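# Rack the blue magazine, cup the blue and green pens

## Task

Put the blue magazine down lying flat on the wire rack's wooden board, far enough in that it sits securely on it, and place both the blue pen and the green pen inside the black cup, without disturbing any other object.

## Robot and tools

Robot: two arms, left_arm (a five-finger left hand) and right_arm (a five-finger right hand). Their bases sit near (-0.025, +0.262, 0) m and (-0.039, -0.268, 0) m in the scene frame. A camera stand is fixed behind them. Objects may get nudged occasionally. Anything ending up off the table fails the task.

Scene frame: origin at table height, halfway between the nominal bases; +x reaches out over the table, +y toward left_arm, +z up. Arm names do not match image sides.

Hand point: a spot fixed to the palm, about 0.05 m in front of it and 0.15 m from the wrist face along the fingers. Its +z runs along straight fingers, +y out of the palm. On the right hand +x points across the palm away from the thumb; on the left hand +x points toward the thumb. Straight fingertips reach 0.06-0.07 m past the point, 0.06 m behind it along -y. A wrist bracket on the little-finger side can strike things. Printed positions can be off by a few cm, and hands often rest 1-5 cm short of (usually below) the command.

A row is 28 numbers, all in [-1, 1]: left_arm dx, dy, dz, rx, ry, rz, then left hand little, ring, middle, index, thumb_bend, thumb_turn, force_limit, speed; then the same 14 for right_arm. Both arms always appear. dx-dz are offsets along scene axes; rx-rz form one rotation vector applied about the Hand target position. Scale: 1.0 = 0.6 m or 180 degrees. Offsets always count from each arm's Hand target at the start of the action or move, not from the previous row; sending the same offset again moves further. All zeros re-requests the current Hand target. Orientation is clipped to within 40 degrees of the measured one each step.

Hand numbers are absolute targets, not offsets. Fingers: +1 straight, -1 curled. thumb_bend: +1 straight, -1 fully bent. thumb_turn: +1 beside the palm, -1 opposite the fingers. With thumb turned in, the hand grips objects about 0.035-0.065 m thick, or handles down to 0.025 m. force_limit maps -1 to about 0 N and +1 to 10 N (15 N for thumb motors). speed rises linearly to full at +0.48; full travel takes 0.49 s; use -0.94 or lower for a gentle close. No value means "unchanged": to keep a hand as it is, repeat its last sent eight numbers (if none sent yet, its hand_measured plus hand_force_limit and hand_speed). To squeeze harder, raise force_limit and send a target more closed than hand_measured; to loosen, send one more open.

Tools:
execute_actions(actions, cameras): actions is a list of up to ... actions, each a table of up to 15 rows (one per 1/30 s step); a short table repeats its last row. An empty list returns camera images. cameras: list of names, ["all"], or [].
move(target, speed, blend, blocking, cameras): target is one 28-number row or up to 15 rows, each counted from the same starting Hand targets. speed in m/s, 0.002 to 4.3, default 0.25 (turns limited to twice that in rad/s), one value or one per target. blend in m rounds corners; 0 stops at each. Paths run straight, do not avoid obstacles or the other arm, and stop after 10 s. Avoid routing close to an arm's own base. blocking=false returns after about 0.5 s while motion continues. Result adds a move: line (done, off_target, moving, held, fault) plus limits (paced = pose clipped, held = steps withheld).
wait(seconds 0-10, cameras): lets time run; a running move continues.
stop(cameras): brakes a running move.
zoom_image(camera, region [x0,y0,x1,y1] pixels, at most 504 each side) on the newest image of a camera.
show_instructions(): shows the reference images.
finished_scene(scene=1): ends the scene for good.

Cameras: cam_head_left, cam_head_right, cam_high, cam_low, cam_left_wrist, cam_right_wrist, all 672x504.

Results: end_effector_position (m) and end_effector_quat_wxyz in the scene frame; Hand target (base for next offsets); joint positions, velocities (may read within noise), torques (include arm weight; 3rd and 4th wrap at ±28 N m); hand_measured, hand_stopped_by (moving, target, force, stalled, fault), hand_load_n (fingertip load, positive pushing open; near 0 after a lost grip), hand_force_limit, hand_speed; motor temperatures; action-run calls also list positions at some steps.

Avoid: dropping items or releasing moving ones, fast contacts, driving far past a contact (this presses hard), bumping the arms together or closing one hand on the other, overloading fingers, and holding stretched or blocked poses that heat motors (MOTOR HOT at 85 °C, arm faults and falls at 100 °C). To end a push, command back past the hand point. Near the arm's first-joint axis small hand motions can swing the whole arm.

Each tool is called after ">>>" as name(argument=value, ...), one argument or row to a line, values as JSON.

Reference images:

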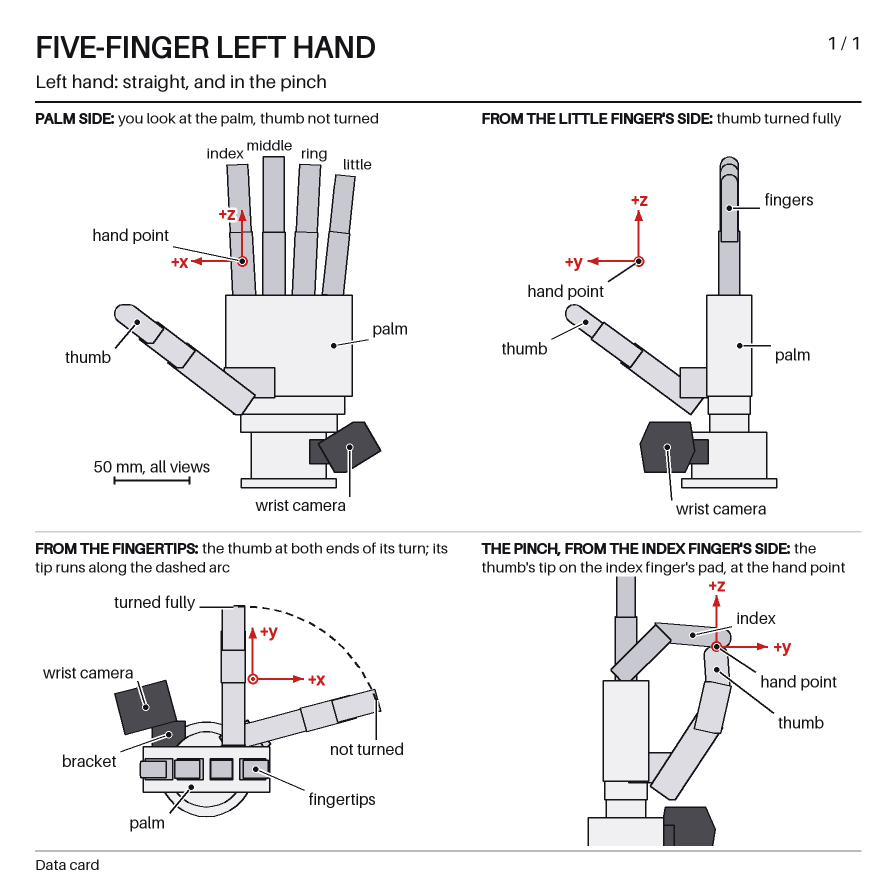

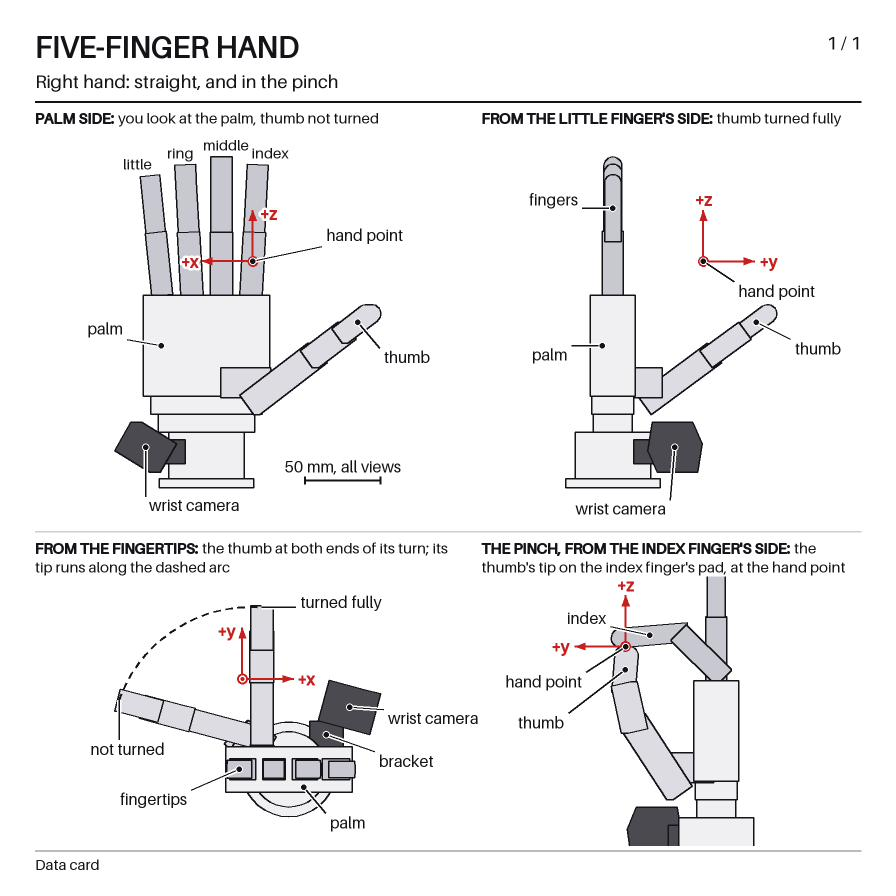

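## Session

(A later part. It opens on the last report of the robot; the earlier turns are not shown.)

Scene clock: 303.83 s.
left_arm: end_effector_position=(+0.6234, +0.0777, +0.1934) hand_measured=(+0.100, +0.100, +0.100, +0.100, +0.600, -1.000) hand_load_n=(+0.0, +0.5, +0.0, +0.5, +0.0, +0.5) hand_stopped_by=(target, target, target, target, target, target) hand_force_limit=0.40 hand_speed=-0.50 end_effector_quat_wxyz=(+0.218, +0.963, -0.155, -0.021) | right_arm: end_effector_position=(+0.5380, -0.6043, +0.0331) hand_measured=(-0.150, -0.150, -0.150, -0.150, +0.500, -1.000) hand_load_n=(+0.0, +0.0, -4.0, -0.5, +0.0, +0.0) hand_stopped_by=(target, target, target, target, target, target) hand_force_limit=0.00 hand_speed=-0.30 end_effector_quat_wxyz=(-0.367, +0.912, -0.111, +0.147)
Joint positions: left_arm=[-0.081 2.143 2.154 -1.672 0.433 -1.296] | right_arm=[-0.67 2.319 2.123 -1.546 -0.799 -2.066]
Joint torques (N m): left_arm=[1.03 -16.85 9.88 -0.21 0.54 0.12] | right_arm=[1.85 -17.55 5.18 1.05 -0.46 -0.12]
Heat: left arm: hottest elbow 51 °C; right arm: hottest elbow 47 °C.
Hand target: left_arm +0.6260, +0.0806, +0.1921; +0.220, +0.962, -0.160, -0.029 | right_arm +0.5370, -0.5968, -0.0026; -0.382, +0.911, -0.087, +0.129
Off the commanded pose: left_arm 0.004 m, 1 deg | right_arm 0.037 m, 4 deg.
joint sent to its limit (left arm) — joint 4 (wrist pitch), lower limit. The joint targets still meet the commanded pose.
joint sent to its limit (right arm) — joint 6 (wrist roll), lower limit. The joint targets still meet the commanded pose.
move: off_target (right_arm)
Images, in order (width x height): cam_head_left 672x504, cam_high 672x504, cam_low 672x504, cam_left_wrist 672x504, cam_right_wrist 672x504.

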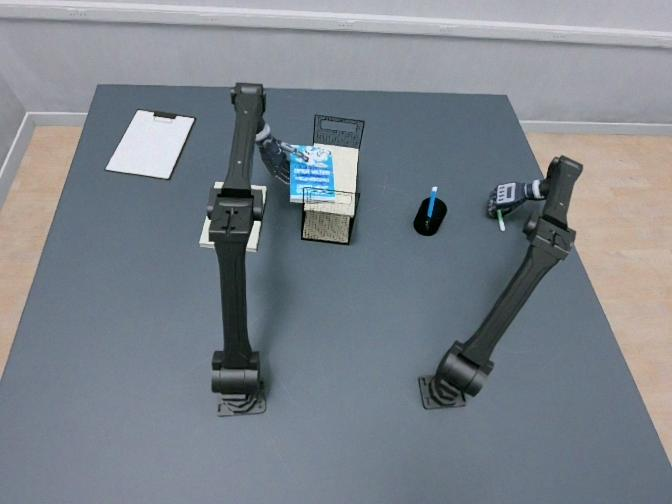

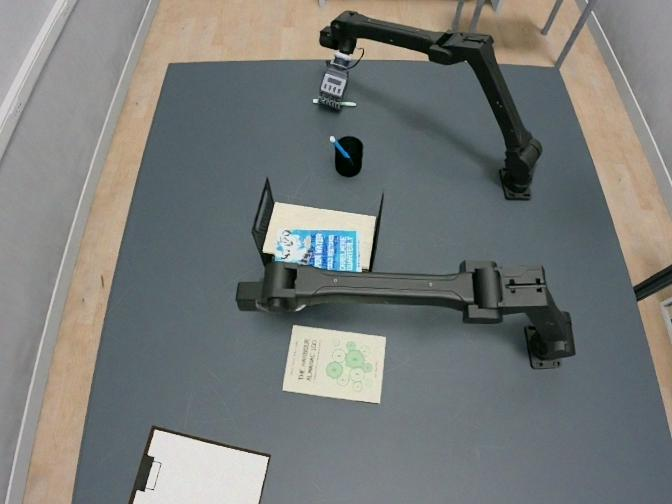

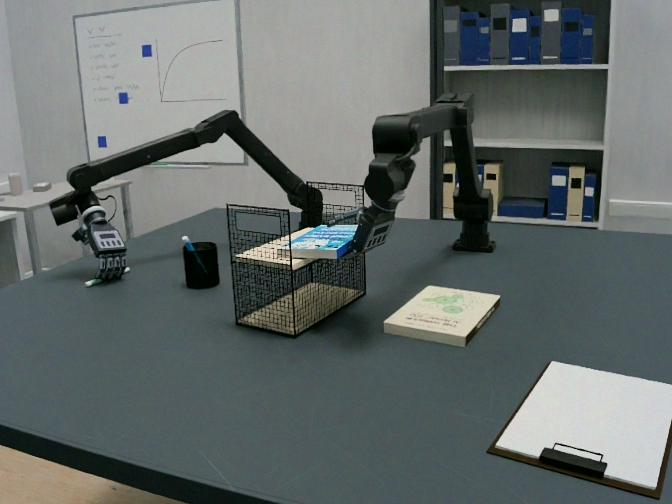

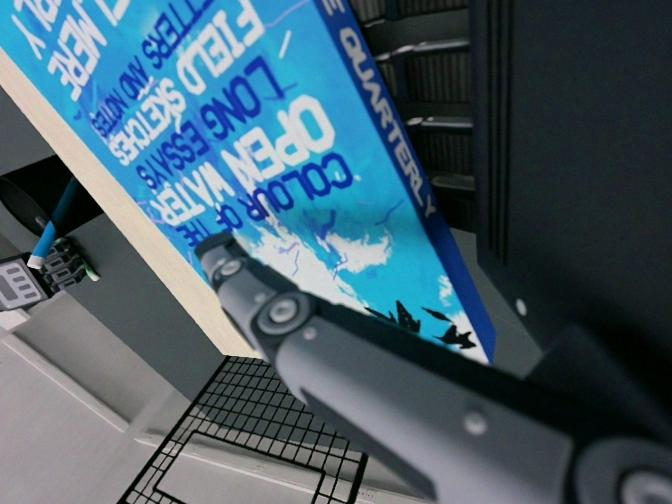

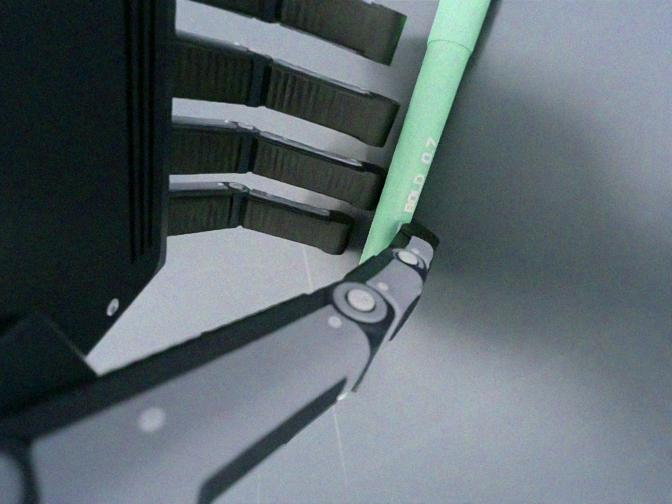

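>>> move(
  target=[
    [0,0.0,-0.025,0,0,0,0.1,0.1,0.1,0.1,0.6,-1,0.4,-0.5, 0,0,0.005,0,0,0,-0.35,-0.35,-0.3,-0.3,0.46,-1,-0.4,-0.7],
    [0,0,-0.025,0,0,0,0.1,0.1,0.1,0.1,0.6,-1,0.4,-0.5, 0,0,0.01,0,0,0,-0.6,-0.6,-0.6,-0.6,0.4,-1,-0.4,-0.8],
  ],
  speed=0.08,
  cameras=["cam_head_left","cam_low","cam_high","cam_right_wrist","cam_left_wrist"],
)

>>> zoom_image(
  camera="cam_low",
  region=[210, 130, 470, 350],
)

>>> zoom_image(
  camera="cam_head_left",
  region=[240, 90, 400, 260],
)

>>> zoom_image(
  camera="cam_low",
  region=[30, 180, 230, 320],
)

Scene clock: 311.07 s.
left_arm: end_effector_position=(+0.6228, +0.0777, +0.1837) hand_measured=(+0.100, +0.100, +0.100, +0.100, +0.600, -1.000) hand_load_n=(+0.0, +0.5, +0.5, +0.0, +0.0, +0.5) hand_stopped_by=(target, target, target, target, target, target) hand_force_limit=0.40 hand_speed=-0.50 end_effector_quat_wxyz=(+0.218, +0.962, -0.159, -0.028) | right_arm: end_effector_position=(+0.5398, -0.6032, +0.0305) hand_measured=(-0.600, -0.600, -0.254, -0.296, +0.466, -1.000) hand_load_n=(+0.0, +0.0, +6.0, +3.5, +15.0, +2.0) hand_stopped_by=(target, target, force, force, force, target) hand_force_limit=-0.40 hand_speed=-0.80 end_effector_quat_wxyz=(-0.366, +0.912, -0.109, +0.149)
Joint positions: left_arm=[-0.081 2.157 2.151 -1.672 0.432 -1.284] | right_arm=[-0.667 2.318 2.116 -1.533 -0.8 -2.066]
Joint torques (N m): left_arm=[1.03 -16.56 9.63 -0.06 0.46 0.1] | right_arm=[1.9 -17.96 6.35 0.16 -0.41 -0.14]
Heat: left arm: hottest elbow 49 °C; right arm: hottest elbow 46 °C.
Hand target: left_arm +0.6259, +0.0806, +0.1771; +0.220, +0.962, -0.161, -0.030 | right_arm +0.5369, -0.5969, +0.0033; -0.382, +0.911, -0.087, +0.129
Off the commanded pose: left_arm 0.008 m, 0 deg | right_arm 0.028 m, 4 deg.
joint sent to its limit (right arm) — joint 6 (wrist roll), lower limit. The joint targets are off in orientation, not in position.
move: off_target (right_arm); target 2's new numbers were sent with right_arm's hand 0.028 m and 4 deg from that target
Images, in order (width x height): cam_head_left 672x504, cam_high 672x504, cam_low 672x504, cam_left_wrist 672x504, cam_right_wrist 672x504.

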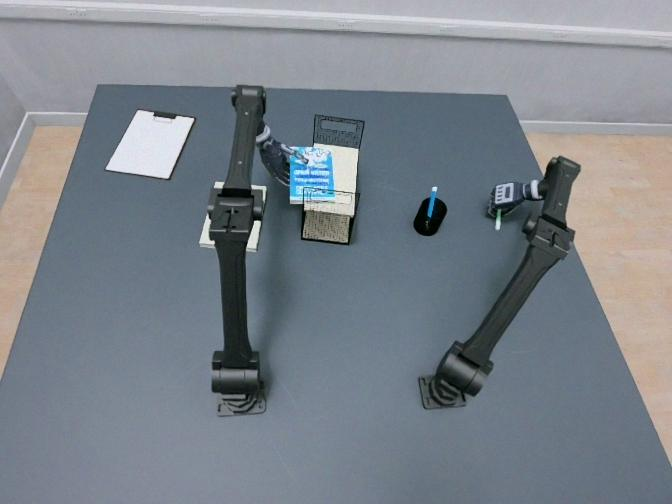

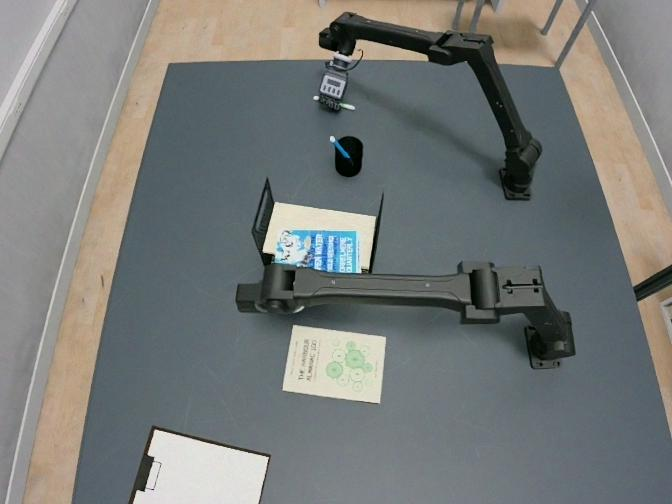

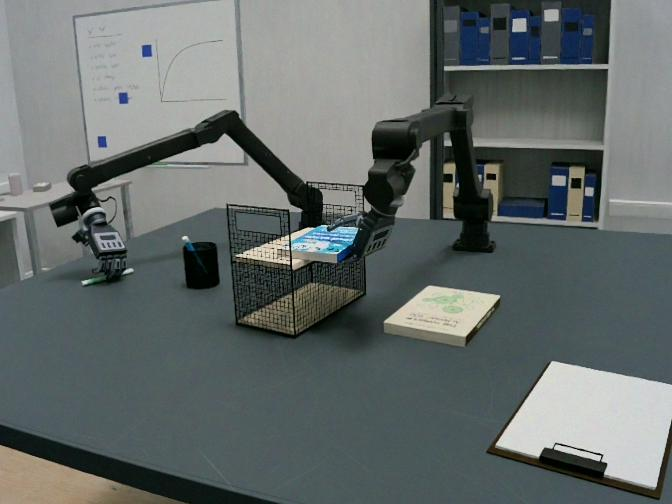

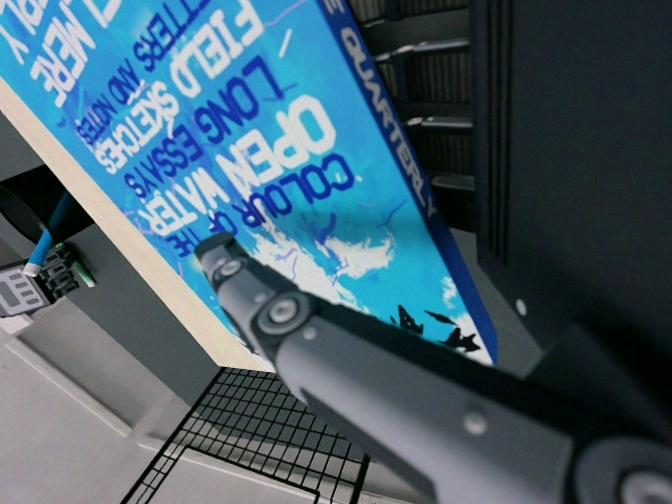

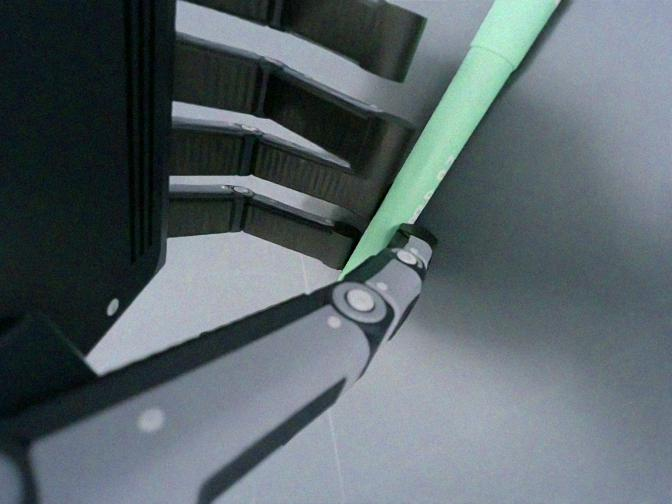

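Scaled by 1.938.

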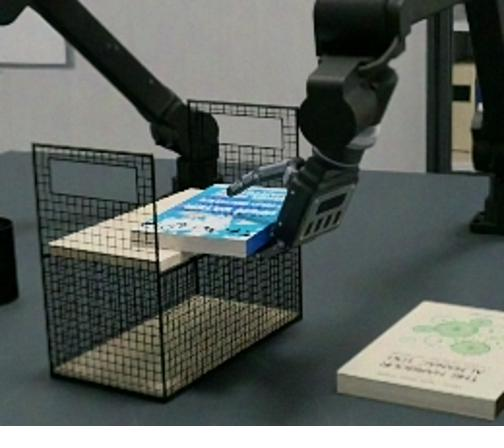

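Scaled by 2.965.

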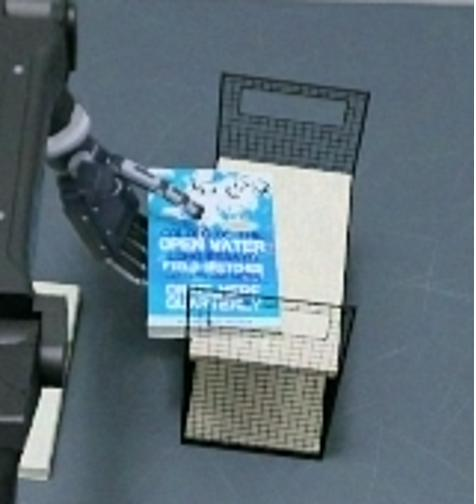

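Scaled by 2.520.

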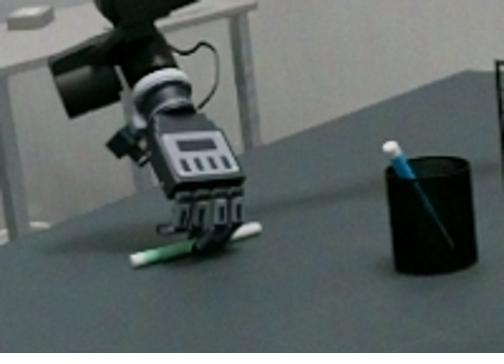

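>>> move(
  target=[0,0.003,-0.015,0,0,0,0.1,0.1,0.1,0.1,0.6,-1,0.4,-0.5, 0,0.03,0.36,0,0,0,-0.6,-0.6,-0.6,-0.6,0.474,-1,-0.4,-0.8],
  speed=0.15,
  cameras=["cam_head_left","cam_low","cam_high","cam_right_wrist","cam_left_wrist"],
)

>>> zoom_image(
  camera="cam_low",
  region=[260, 160, 420, 300],
)

>>> zoom_image(
  camera="cam_head_left",
  region=[240, 90, 400, 260],
)

Scene clock: 316.43 s.
left_arm: end_effector_position=(+0.6221, +0.0778, +0.1773) hand_measured=(+0.100, +0.100, +0.100, +0.100, +0.600, -1.000) hand_load_n=(+0.0, +0.0, +0.5, +0.0, +0.0, +0.0) hand_stopped_by=(target, target, target, target, target, target) hand_force_limit=0.40 hand_speed=-0.50 end_effector_quat_wxyz=(+0.219, +0.962, -0.160, -0.028) | right_arm: end_effector_position=(+0.5255, -0.5782, +0.1938) hand_measured=(-0.600, -0.600, -0.254, -0.298, +0.478, -1.000) hand_load_n=(+0.0, +0.0, +6.0, +0.5, +9.0, +1.0) hand_stopped_by=(target, target, force, force, force, target) hand_force_limit=-0.40 hand_speed=-0.80 end_effector_quat_wxyz=(-0.349, +0.911, -0.123, +0.181)
Joint positions: left_arm=[-0.081 2.157 2.135 -1.656 0.432 -1.281] | right_arm=[-0.652 2.098 2.167 -1.679 -0.807 -1.967]
Joint torques (N m): left_arm=[1.2 -16.44 9.18 0.17 0.46 0.1] | right_arm=[1.67 -19.31 11.95 -0.32 -0.93 0.11]
Heat: left arm: hottest elbow 48 °C; right arm: hottest elbow 46 °C.
Hand target: left_arm +0.6260, +0.0824, +0.1681; +0.220, +0.962, -0.160, -0.029 | right_arm +0.5369, -0.5789, +0.2194; -0.382, +0.911, -0.087, +0.129
Off the commanded pose: left_arm 0.011 m, 0 deg | right_arm 0.028 m, 8 deg.
joint sent to its limit (right arm) — joint 4 (wrist pitch), lower limit. The joint targets are off in orientation, not in position.
move: off_target (left_arm, right_arm)
Images, in order (width x height): cam_head_left 672x504, cam_high 672x504, cam_low 672x504, cam_left_wrist 672x504, cam_right_wrist 672x504.

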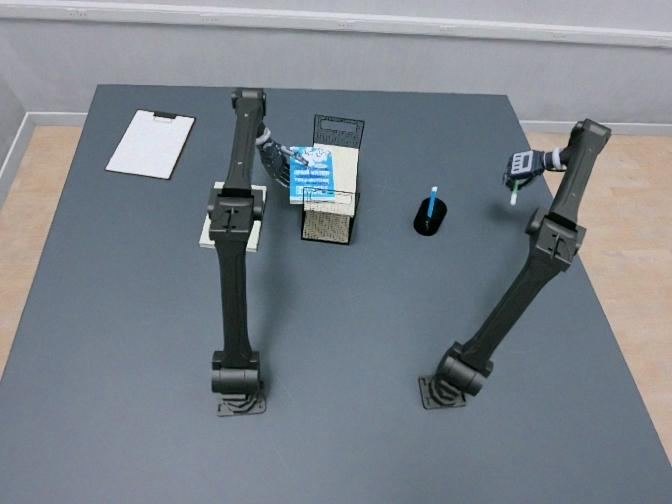

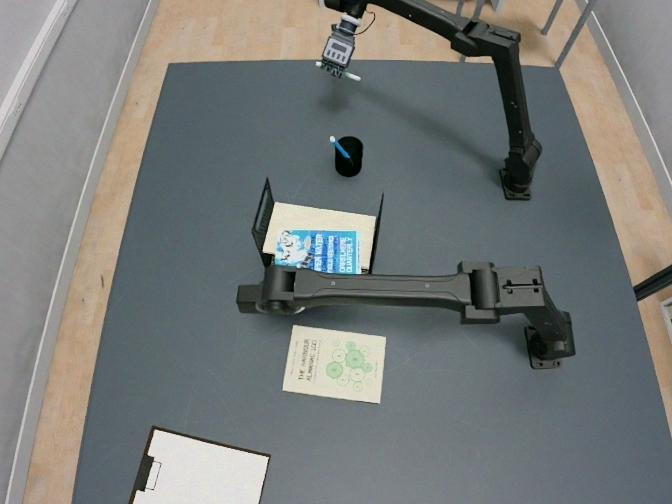

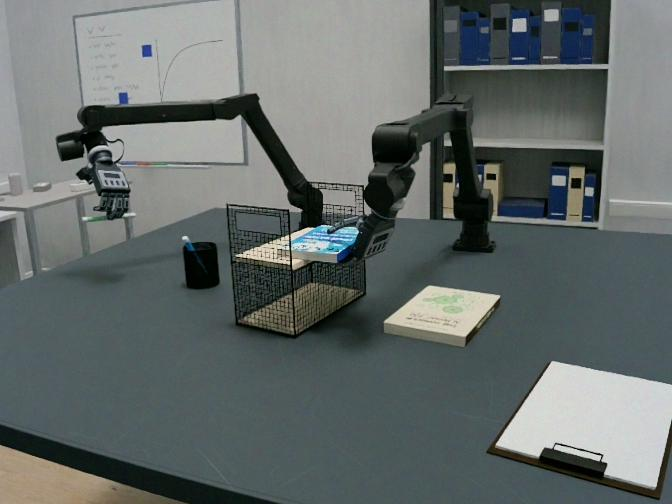

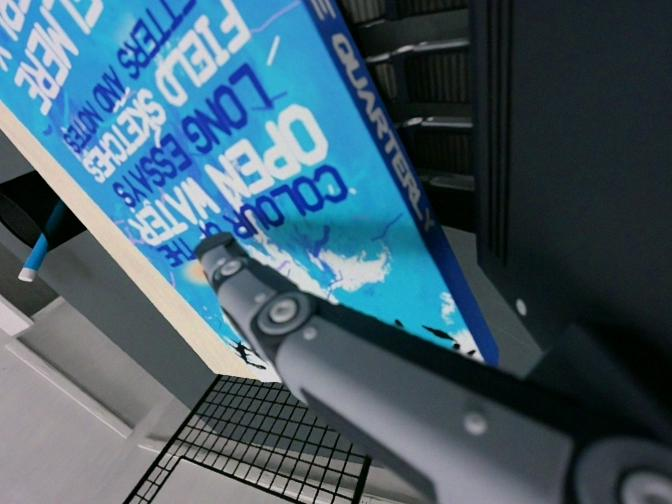

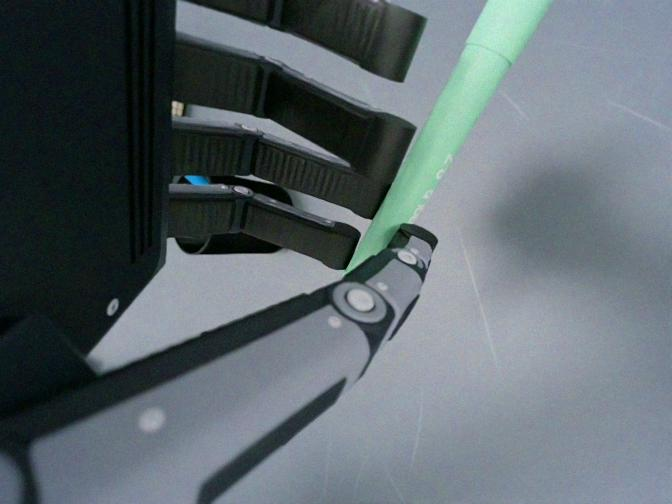

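Scaled by 3.150.

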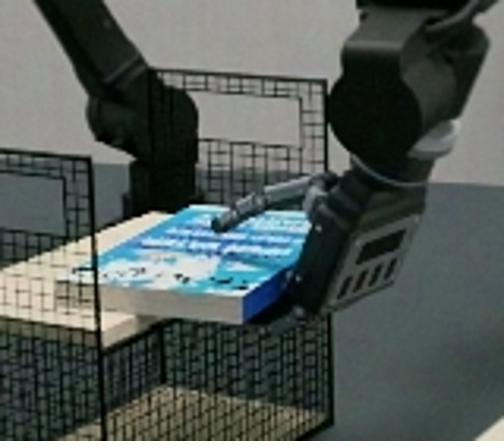

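Scaled by 2.965.

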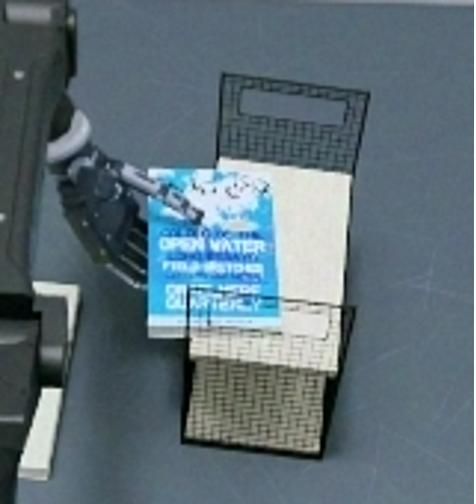

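>>> move(
  target=[
    [0,0.05,-0.015,0,0,0,0.1,0.1,0.1,0.1,0.6,-1,0.4,-0.5, -0.112,0.265,0.10,-0.289,-0.361,-0.092,-0.6,-0.6,-0.6,-0.6,0.474,-1,-0.4,-0.8],
    [0,0.05,-0.015,0,0,0,0.1,0.1,0.1,0.1,0.6,-1,0.4,-0.5, -0.075,0.425,0.10,-0.289,-0.361,-0.092,-0.6,-0.6,-0.6,-0.6,0.474,-1,-0.4,-0.8],
  ],
  speed=0.2,
  blend=[0.02,0],
  cameras=["cam_head_left","cam_low","cam_high","cam_right_wrist","cam_left_wrist"],
)

>>> zoom_image(
  camera="cam_low",
  region=[260, 160, 420, 300],
)

>>> zoom_image(
  camera="cam_head_left",
  region=[240, 90, 400, 260],
)

>>> zoom_image(
  camera="cam_low",
  region=[150, 130, 300, 310],
)

Scene clock: 325.70 s.
left_arm: end_effector_position=(+0.6215, +0.1042, +0.1705) hand_measured=(+0.100, +0.100, +0.100, +0.100, +0.600, -1.000) hand_load_n=(+0.0, +0.0, +0.5, +0.0, +0.0, +0.0) hand_stopped_by=(target, target, target, target, target, target) hand_force_limit=0.40 hand_speed=-0.50 end_effector_quat_wxyz=(+0.220, +0.962, -0.162, -0.028) | right_arm: end_effector_position=(+0.4869, -0.3270, +0.2812) hand_measured=(-0.600, -0.600, -0.254, -0.298, +0.478, -1.000) hand_load_n=(+0.0, +0.0, +6.0, +0.0, +9.5, +1.0) hand_stopped_by=(target, target, force, force, force, target) hand_force_limit=-0.40 hand_speed=-0.80 end_effector_quat_wxyz=(+0.070, +0.753, +0.069, +0.650)
Joint positions: left_arm=[-0.04 2.157 2.116 -1.656 0.429 -1.232] | right_arm=[0.024 1.121 0.68 0.296 0.044 -1.764]
Joint torques (N m): left_arm=[1.61 -16.15 9.13 0.2 0.34 0.1] | right_arm=[1.67 -4.31 9.18 2.78 0.16 0.07]
Heat: left arm: hottest elbow 47 °C; right arm: hottest elbow 46 °C.
Hand target: left_arm +0.6260, +0.1124, +0.1591; +0.220, +0.962, -0.160, -0.029 | right_arm +0.4918, -0.3238, +0.2793; +0.067, +0.752, +0.067, +0.653
Off the commanded pose: left_arm 0.015 m, 0 deg | right_arm 0.006 m, 1 deg.
move: off_target (left_arm)
Images, in order (width x height): cam_head_left 672x504, cam_high 672x504, cam_low 672x504, cam_left_wrist 672x504, cam_right_wrist 672x504.

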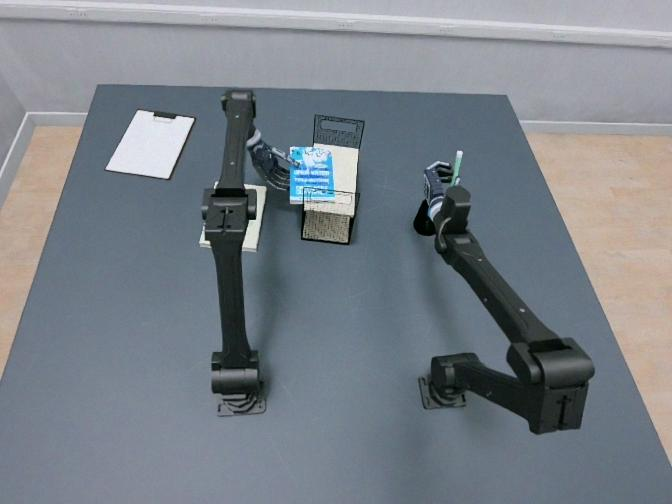

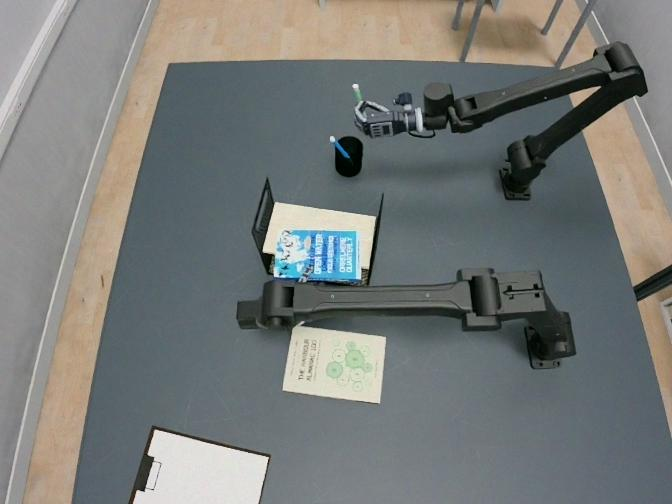

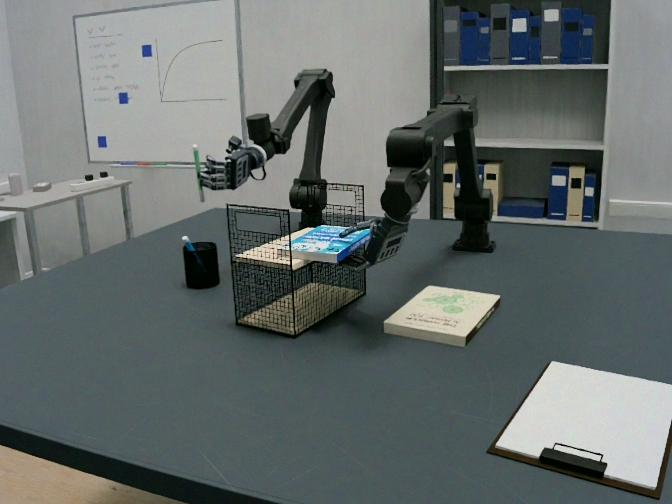

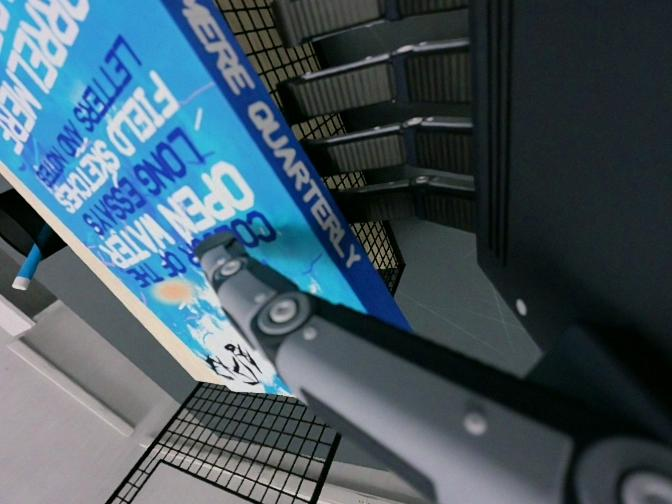

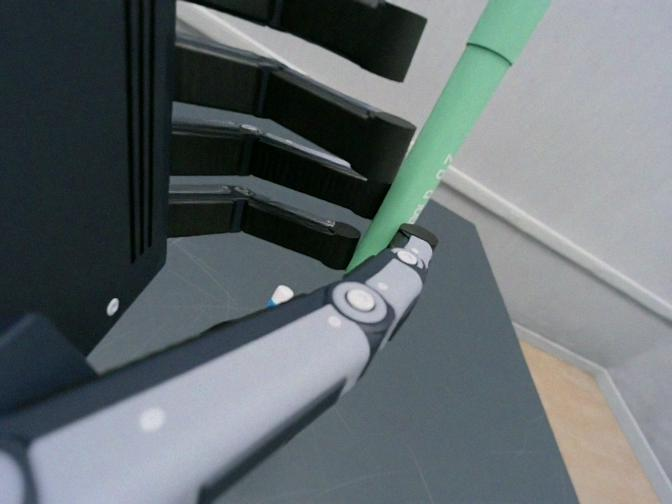

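Scaled by 3.150.

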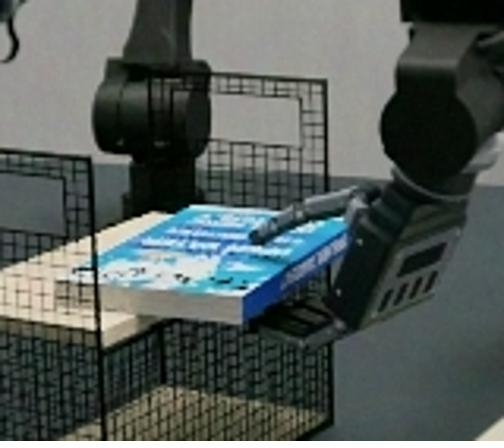

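Scaled by 2.965.

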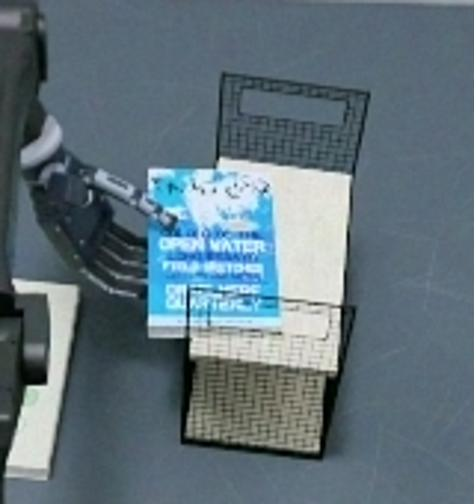

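Scaled by 2.800.

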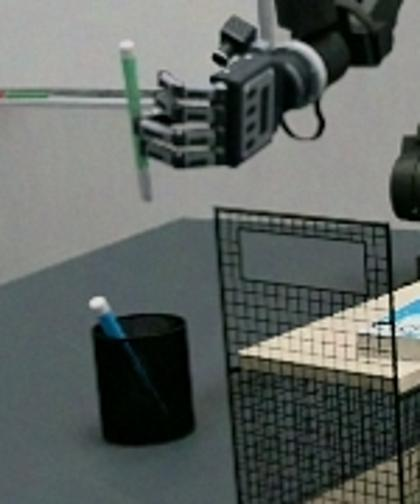

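>>> move(
  target=[
    [0,0.075,0,0,0,0,0.1,0.1,0.1,0.1,0.9,-1,0.4,-0.5, 0,0.012,-0.08,0,0,0,-0.6,-0.6,-0.6,-0.6,0.474,-1,-0.4,-0.8],
    [0.05,0.075,0.093,0.086,-0.0133,0.0763,0.1,0.1,0.1,0.1,0.9,-1,0.4,-0.5, 0,0.012,-0.16,0,0,0,-0.6,-0.6,-0.6,-0.6,0.474,-1,-0.4,-0.8],
  ],
  speed=0.12,
  blend=[0.01,0],
  cameras=["cam_head_left","cam_low","cam_high","cam_right_wrist","cam_left_wrist"],
)

>>> zoom_image(
  camera="cam_low",
  region=[260, 160, 420, 300],
)

>>> zoom_image(
  camera="cam_high",
  region=[230, 70, 410, 320],
)

>>> zoom_image(
  camera="cam_low",
  region=[150, 130, 300, 310],
)

Scene clock: 338.43 s.
left_arm: end_effector_position=(+0.6472, +0.1648, +0.1789) hand_measured=(+0.100, +0.100, +0.100, +0.100, +0.900, -1.000) hand_load_n=(+0.0, +0.0, +0.0, +0.0, +0.0, +0.0) hand_stopped_by=(target, target, target, target, target, target) hand_force_limit=0.40 hand_speed=-0.50 end_effector_quat_wxyz=(+0.091, +0.995, -0.038, -0.023) | right_arm: end_effector_position=(+0.4943, -0.3212, +0.1978) hand_measured=(-0.600, -0.600, -0.254, -0.298, +0.478, -1.000) hand_load_n=(+0.0, +0.0, +6.5, +0.0, +9.0, +1.5) hand_stopped_by=(target, target, force, force, force, target) hand_force_limit=-0.40 hand_speed=-0.80 end_effector_quat_wxyz=(+0.073, +0.746, +0.068, +0.658)
Joint positions: left_arm=[-0.017 2.125 2.169 -1.669 0.18 -1.49] | right_arm=[0.042 1.326 0.557 0.646 0.065 -1.764]
Joint torques (N m): left_arm=[-0.44 -19.37 12.98 -0.24 0.18 -0.13] | right_arm=[1.55 -5.3 6.09 2.78 0.17 0.07]
Motor temperatures (°C): left_arm=[29 40 45 26 26 28] | right_arm=[26 32 46 28 26 26]
Heat: left arm: hottest elbow 45 °C; right arm: hottest elbow 46 °C.
Hand target: left_arm +0.6560, +0.1573, +0.2148; +0.087, +0.995, -0.044, -0.004 | right_arm +0.4919, -0.3165, +0.1834; +0.067, +0.752, +0.067, +0.653
Off the commanded pose: left_arm 0.038 m, 2 deg | right_arm 0.015 m, 1 deg.
joint sent to its limit (left arm) — joint 4 (wrist pitch), lower limit. The joint targets still meet the commanded pose.
move: off_target (left_arm, right_arm)
Images, in order (width x height): cam_head_left 672x504, cam_high 672x504, cam_low 672x504, cam_left_wrist 672x504, cam_right_wrist 672x504.

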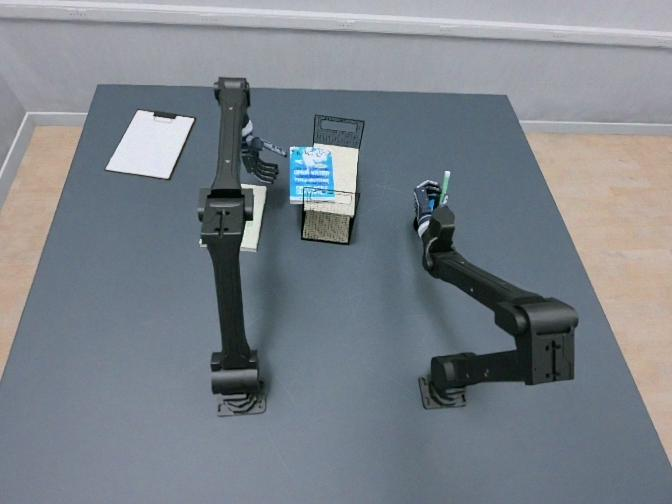

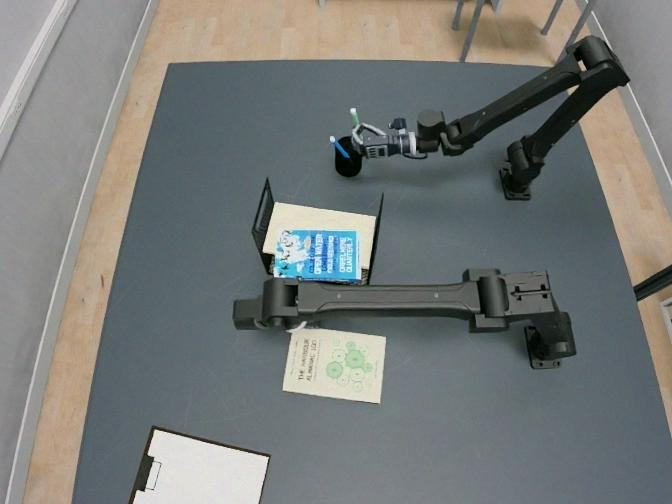

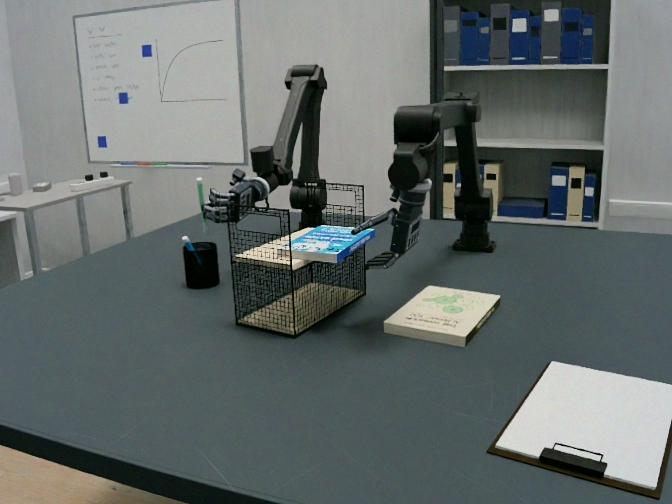

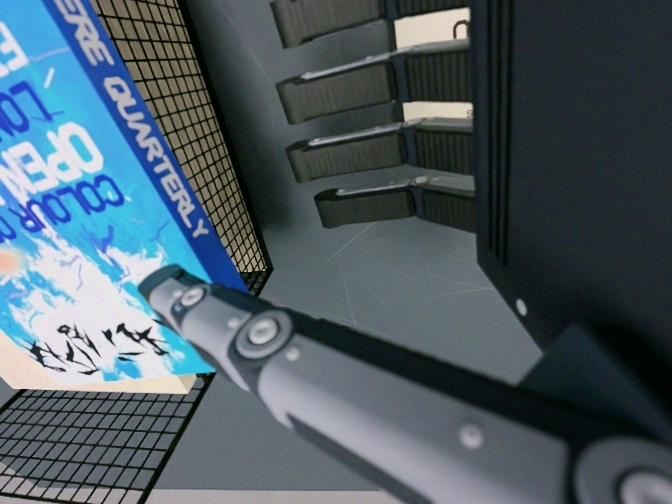

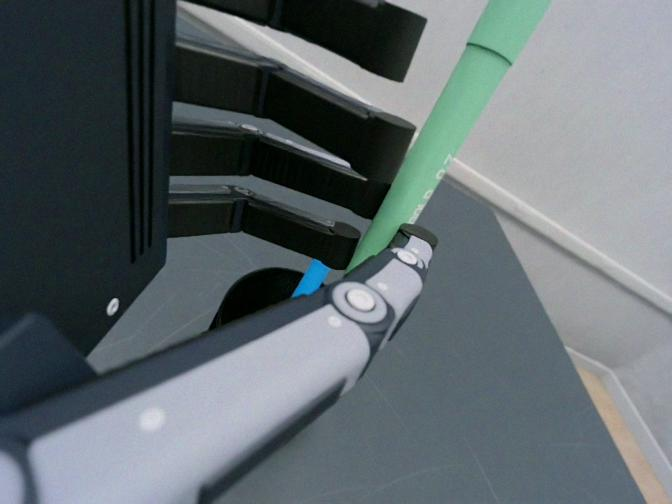

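Scaled by 3.150.

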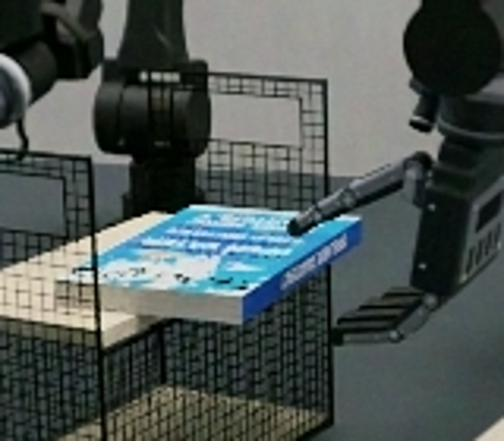

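Scaled by 2.016.

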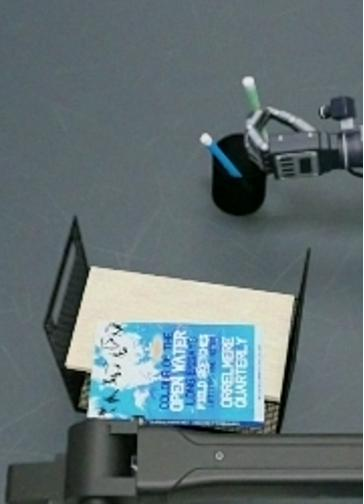

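Scaled by 2.800.

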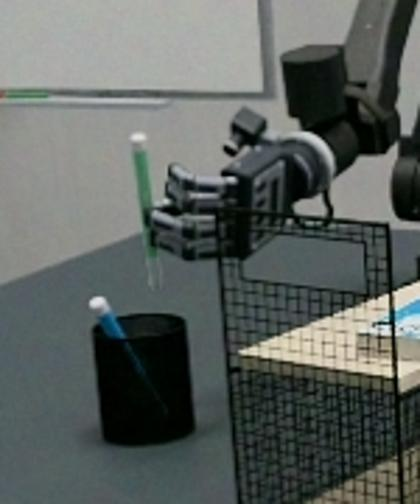

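>>> move(
  target=[0,0,0.045,0,0,0,0.1,0.1,0.1,0.1,0.9,-1,0.4,-0.5, 0,0,-0.094,0,0,0,-0.6,-0.6,-0.6,-0.6,0.474,-1,-0.4,-0.8],
  speed=0.1,
  cameras=["cam_head_left","cam_low","cam_high","cam_right_wrist","cam_left_wrist"],
)

>>> zoom_image(
  camera="cam_low",
  region=[260, 160, 420, 300],
)

>>> zoom_image(
  camera="cam_low",
  region=[150, 130, 300, 310],
)

Scene clock: 342.40 s.
left_arm: end_effector_position=(+0.6483, +0.1649, +0.2042) hand_measured=(+0.100, +0.100, +0.100, +0.100, +0.900, -1.000) hand_load_n=(+0.0, +0.0, +0.0, +0.0, +0.0, +0.0) hand_stopped_by=(target, target, target, target, target, target) hand_force_limit=0.40 hand_speed=-0.50 end_effector_quat_wxyz=(+0.090, +0.995, -0.035, -0.002) | right_arm: end_effector_position=(+0.4948, -0.3212, +0.1389) hand_measured=(-0.600, -0.600, -0.254, -0.298, +0.478, -1.000) hand_load_n=(+0.0, +0.0, +6.0, +0.0, +9.5, +1.0) hand_stopped_by=(target, target, force, force, force, target) hand_force_limit=-0.40 hand_speed=-0.80 end_effector_quat_wxyz=(+0.073, +0.747, +0.068, +0.657)
Joint positions: left_arm=[-0.017 2.093 2.18 -1.669 0.181 -1.501] | right_arm=[0.042 1.507 0.505 0.877 0.065 -1.764]
Joint torques (N m): left_arm=[-0.21 -19.08 13.07 -0.2 0.32 -0.1] | right_arm=[1.67 -6.42 4.79 2.63 0.15 0.09]
Heat: left arm: hottest elbow 46 °C; right arm: hottest elbow 46 °C.
Hand target: left_arm +0.6560, +0.1574, +0.2418; +0.087, +0.995, -0.044, -0.004 | right_arm +0.4919, -0.3167, +0.1270; +0.067, +0.752, +0.067, +0.653
Off the commanded pose: left_arm 0.039 m, 1 deg | right_arm 0.013 m, 1 deg.
joint sent to its limit (left arm) — joint 4 (wrist pitch), lower limit. The joint targets are off in orientation, not in position.
move: off_target (left_arm, right_arm)
Images, in order (width x height): cam_head_left 672x504, cam_high 672x504, cam_low 672x504, cam_left_wrist 672x504, cam_right_wrist 672x504.

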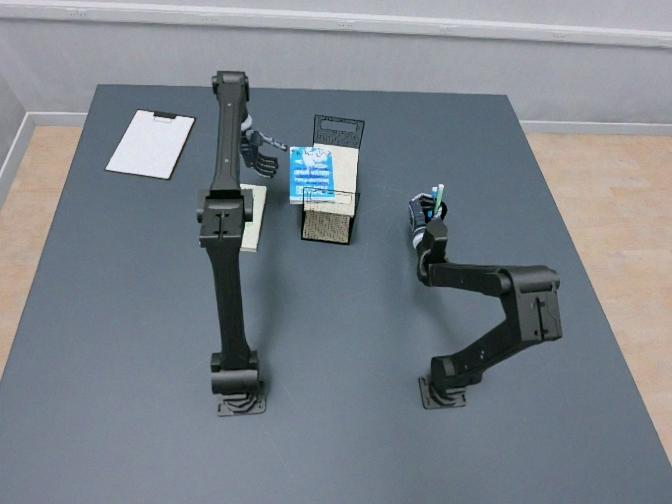

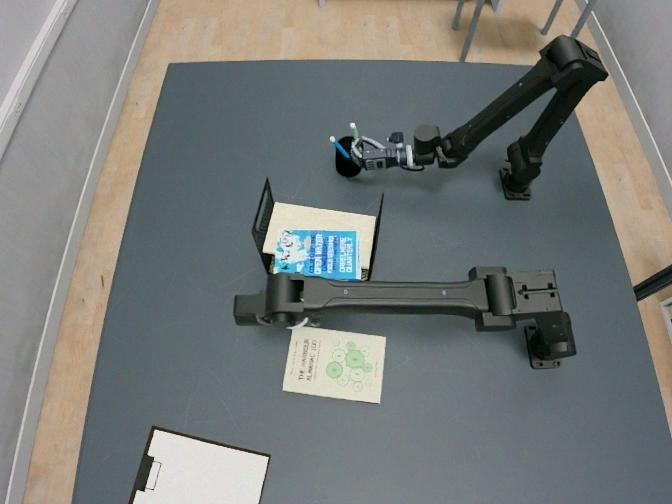

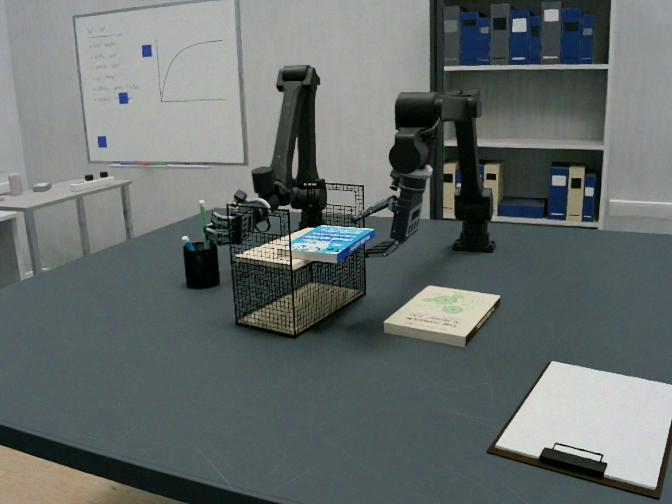

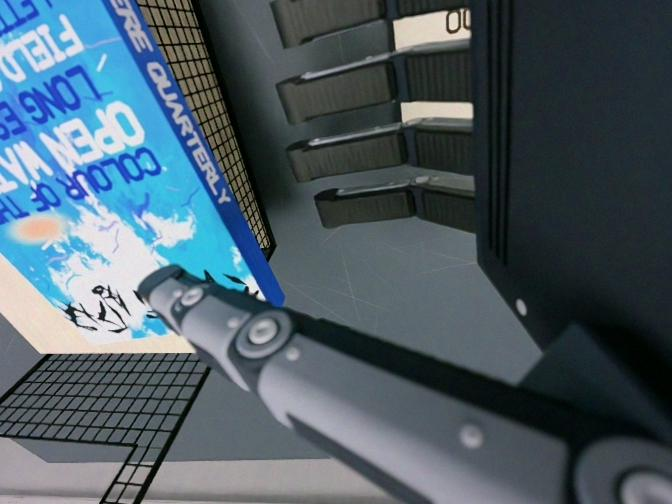

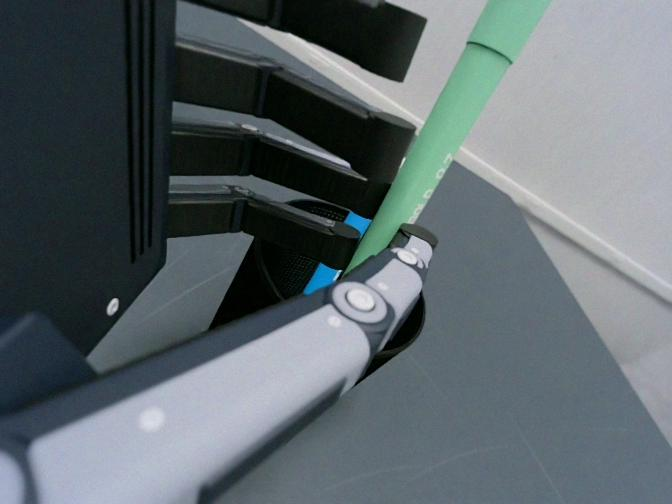

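Scaled by 3.150.

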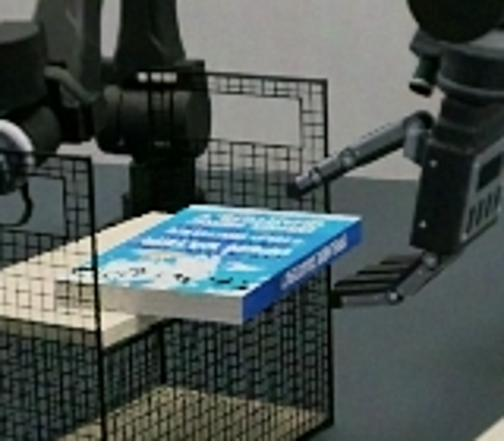

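Scaled by 2.800.

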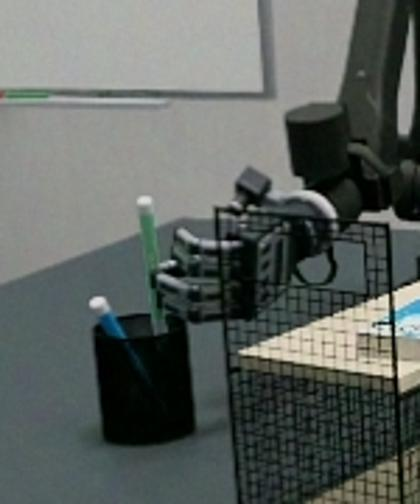

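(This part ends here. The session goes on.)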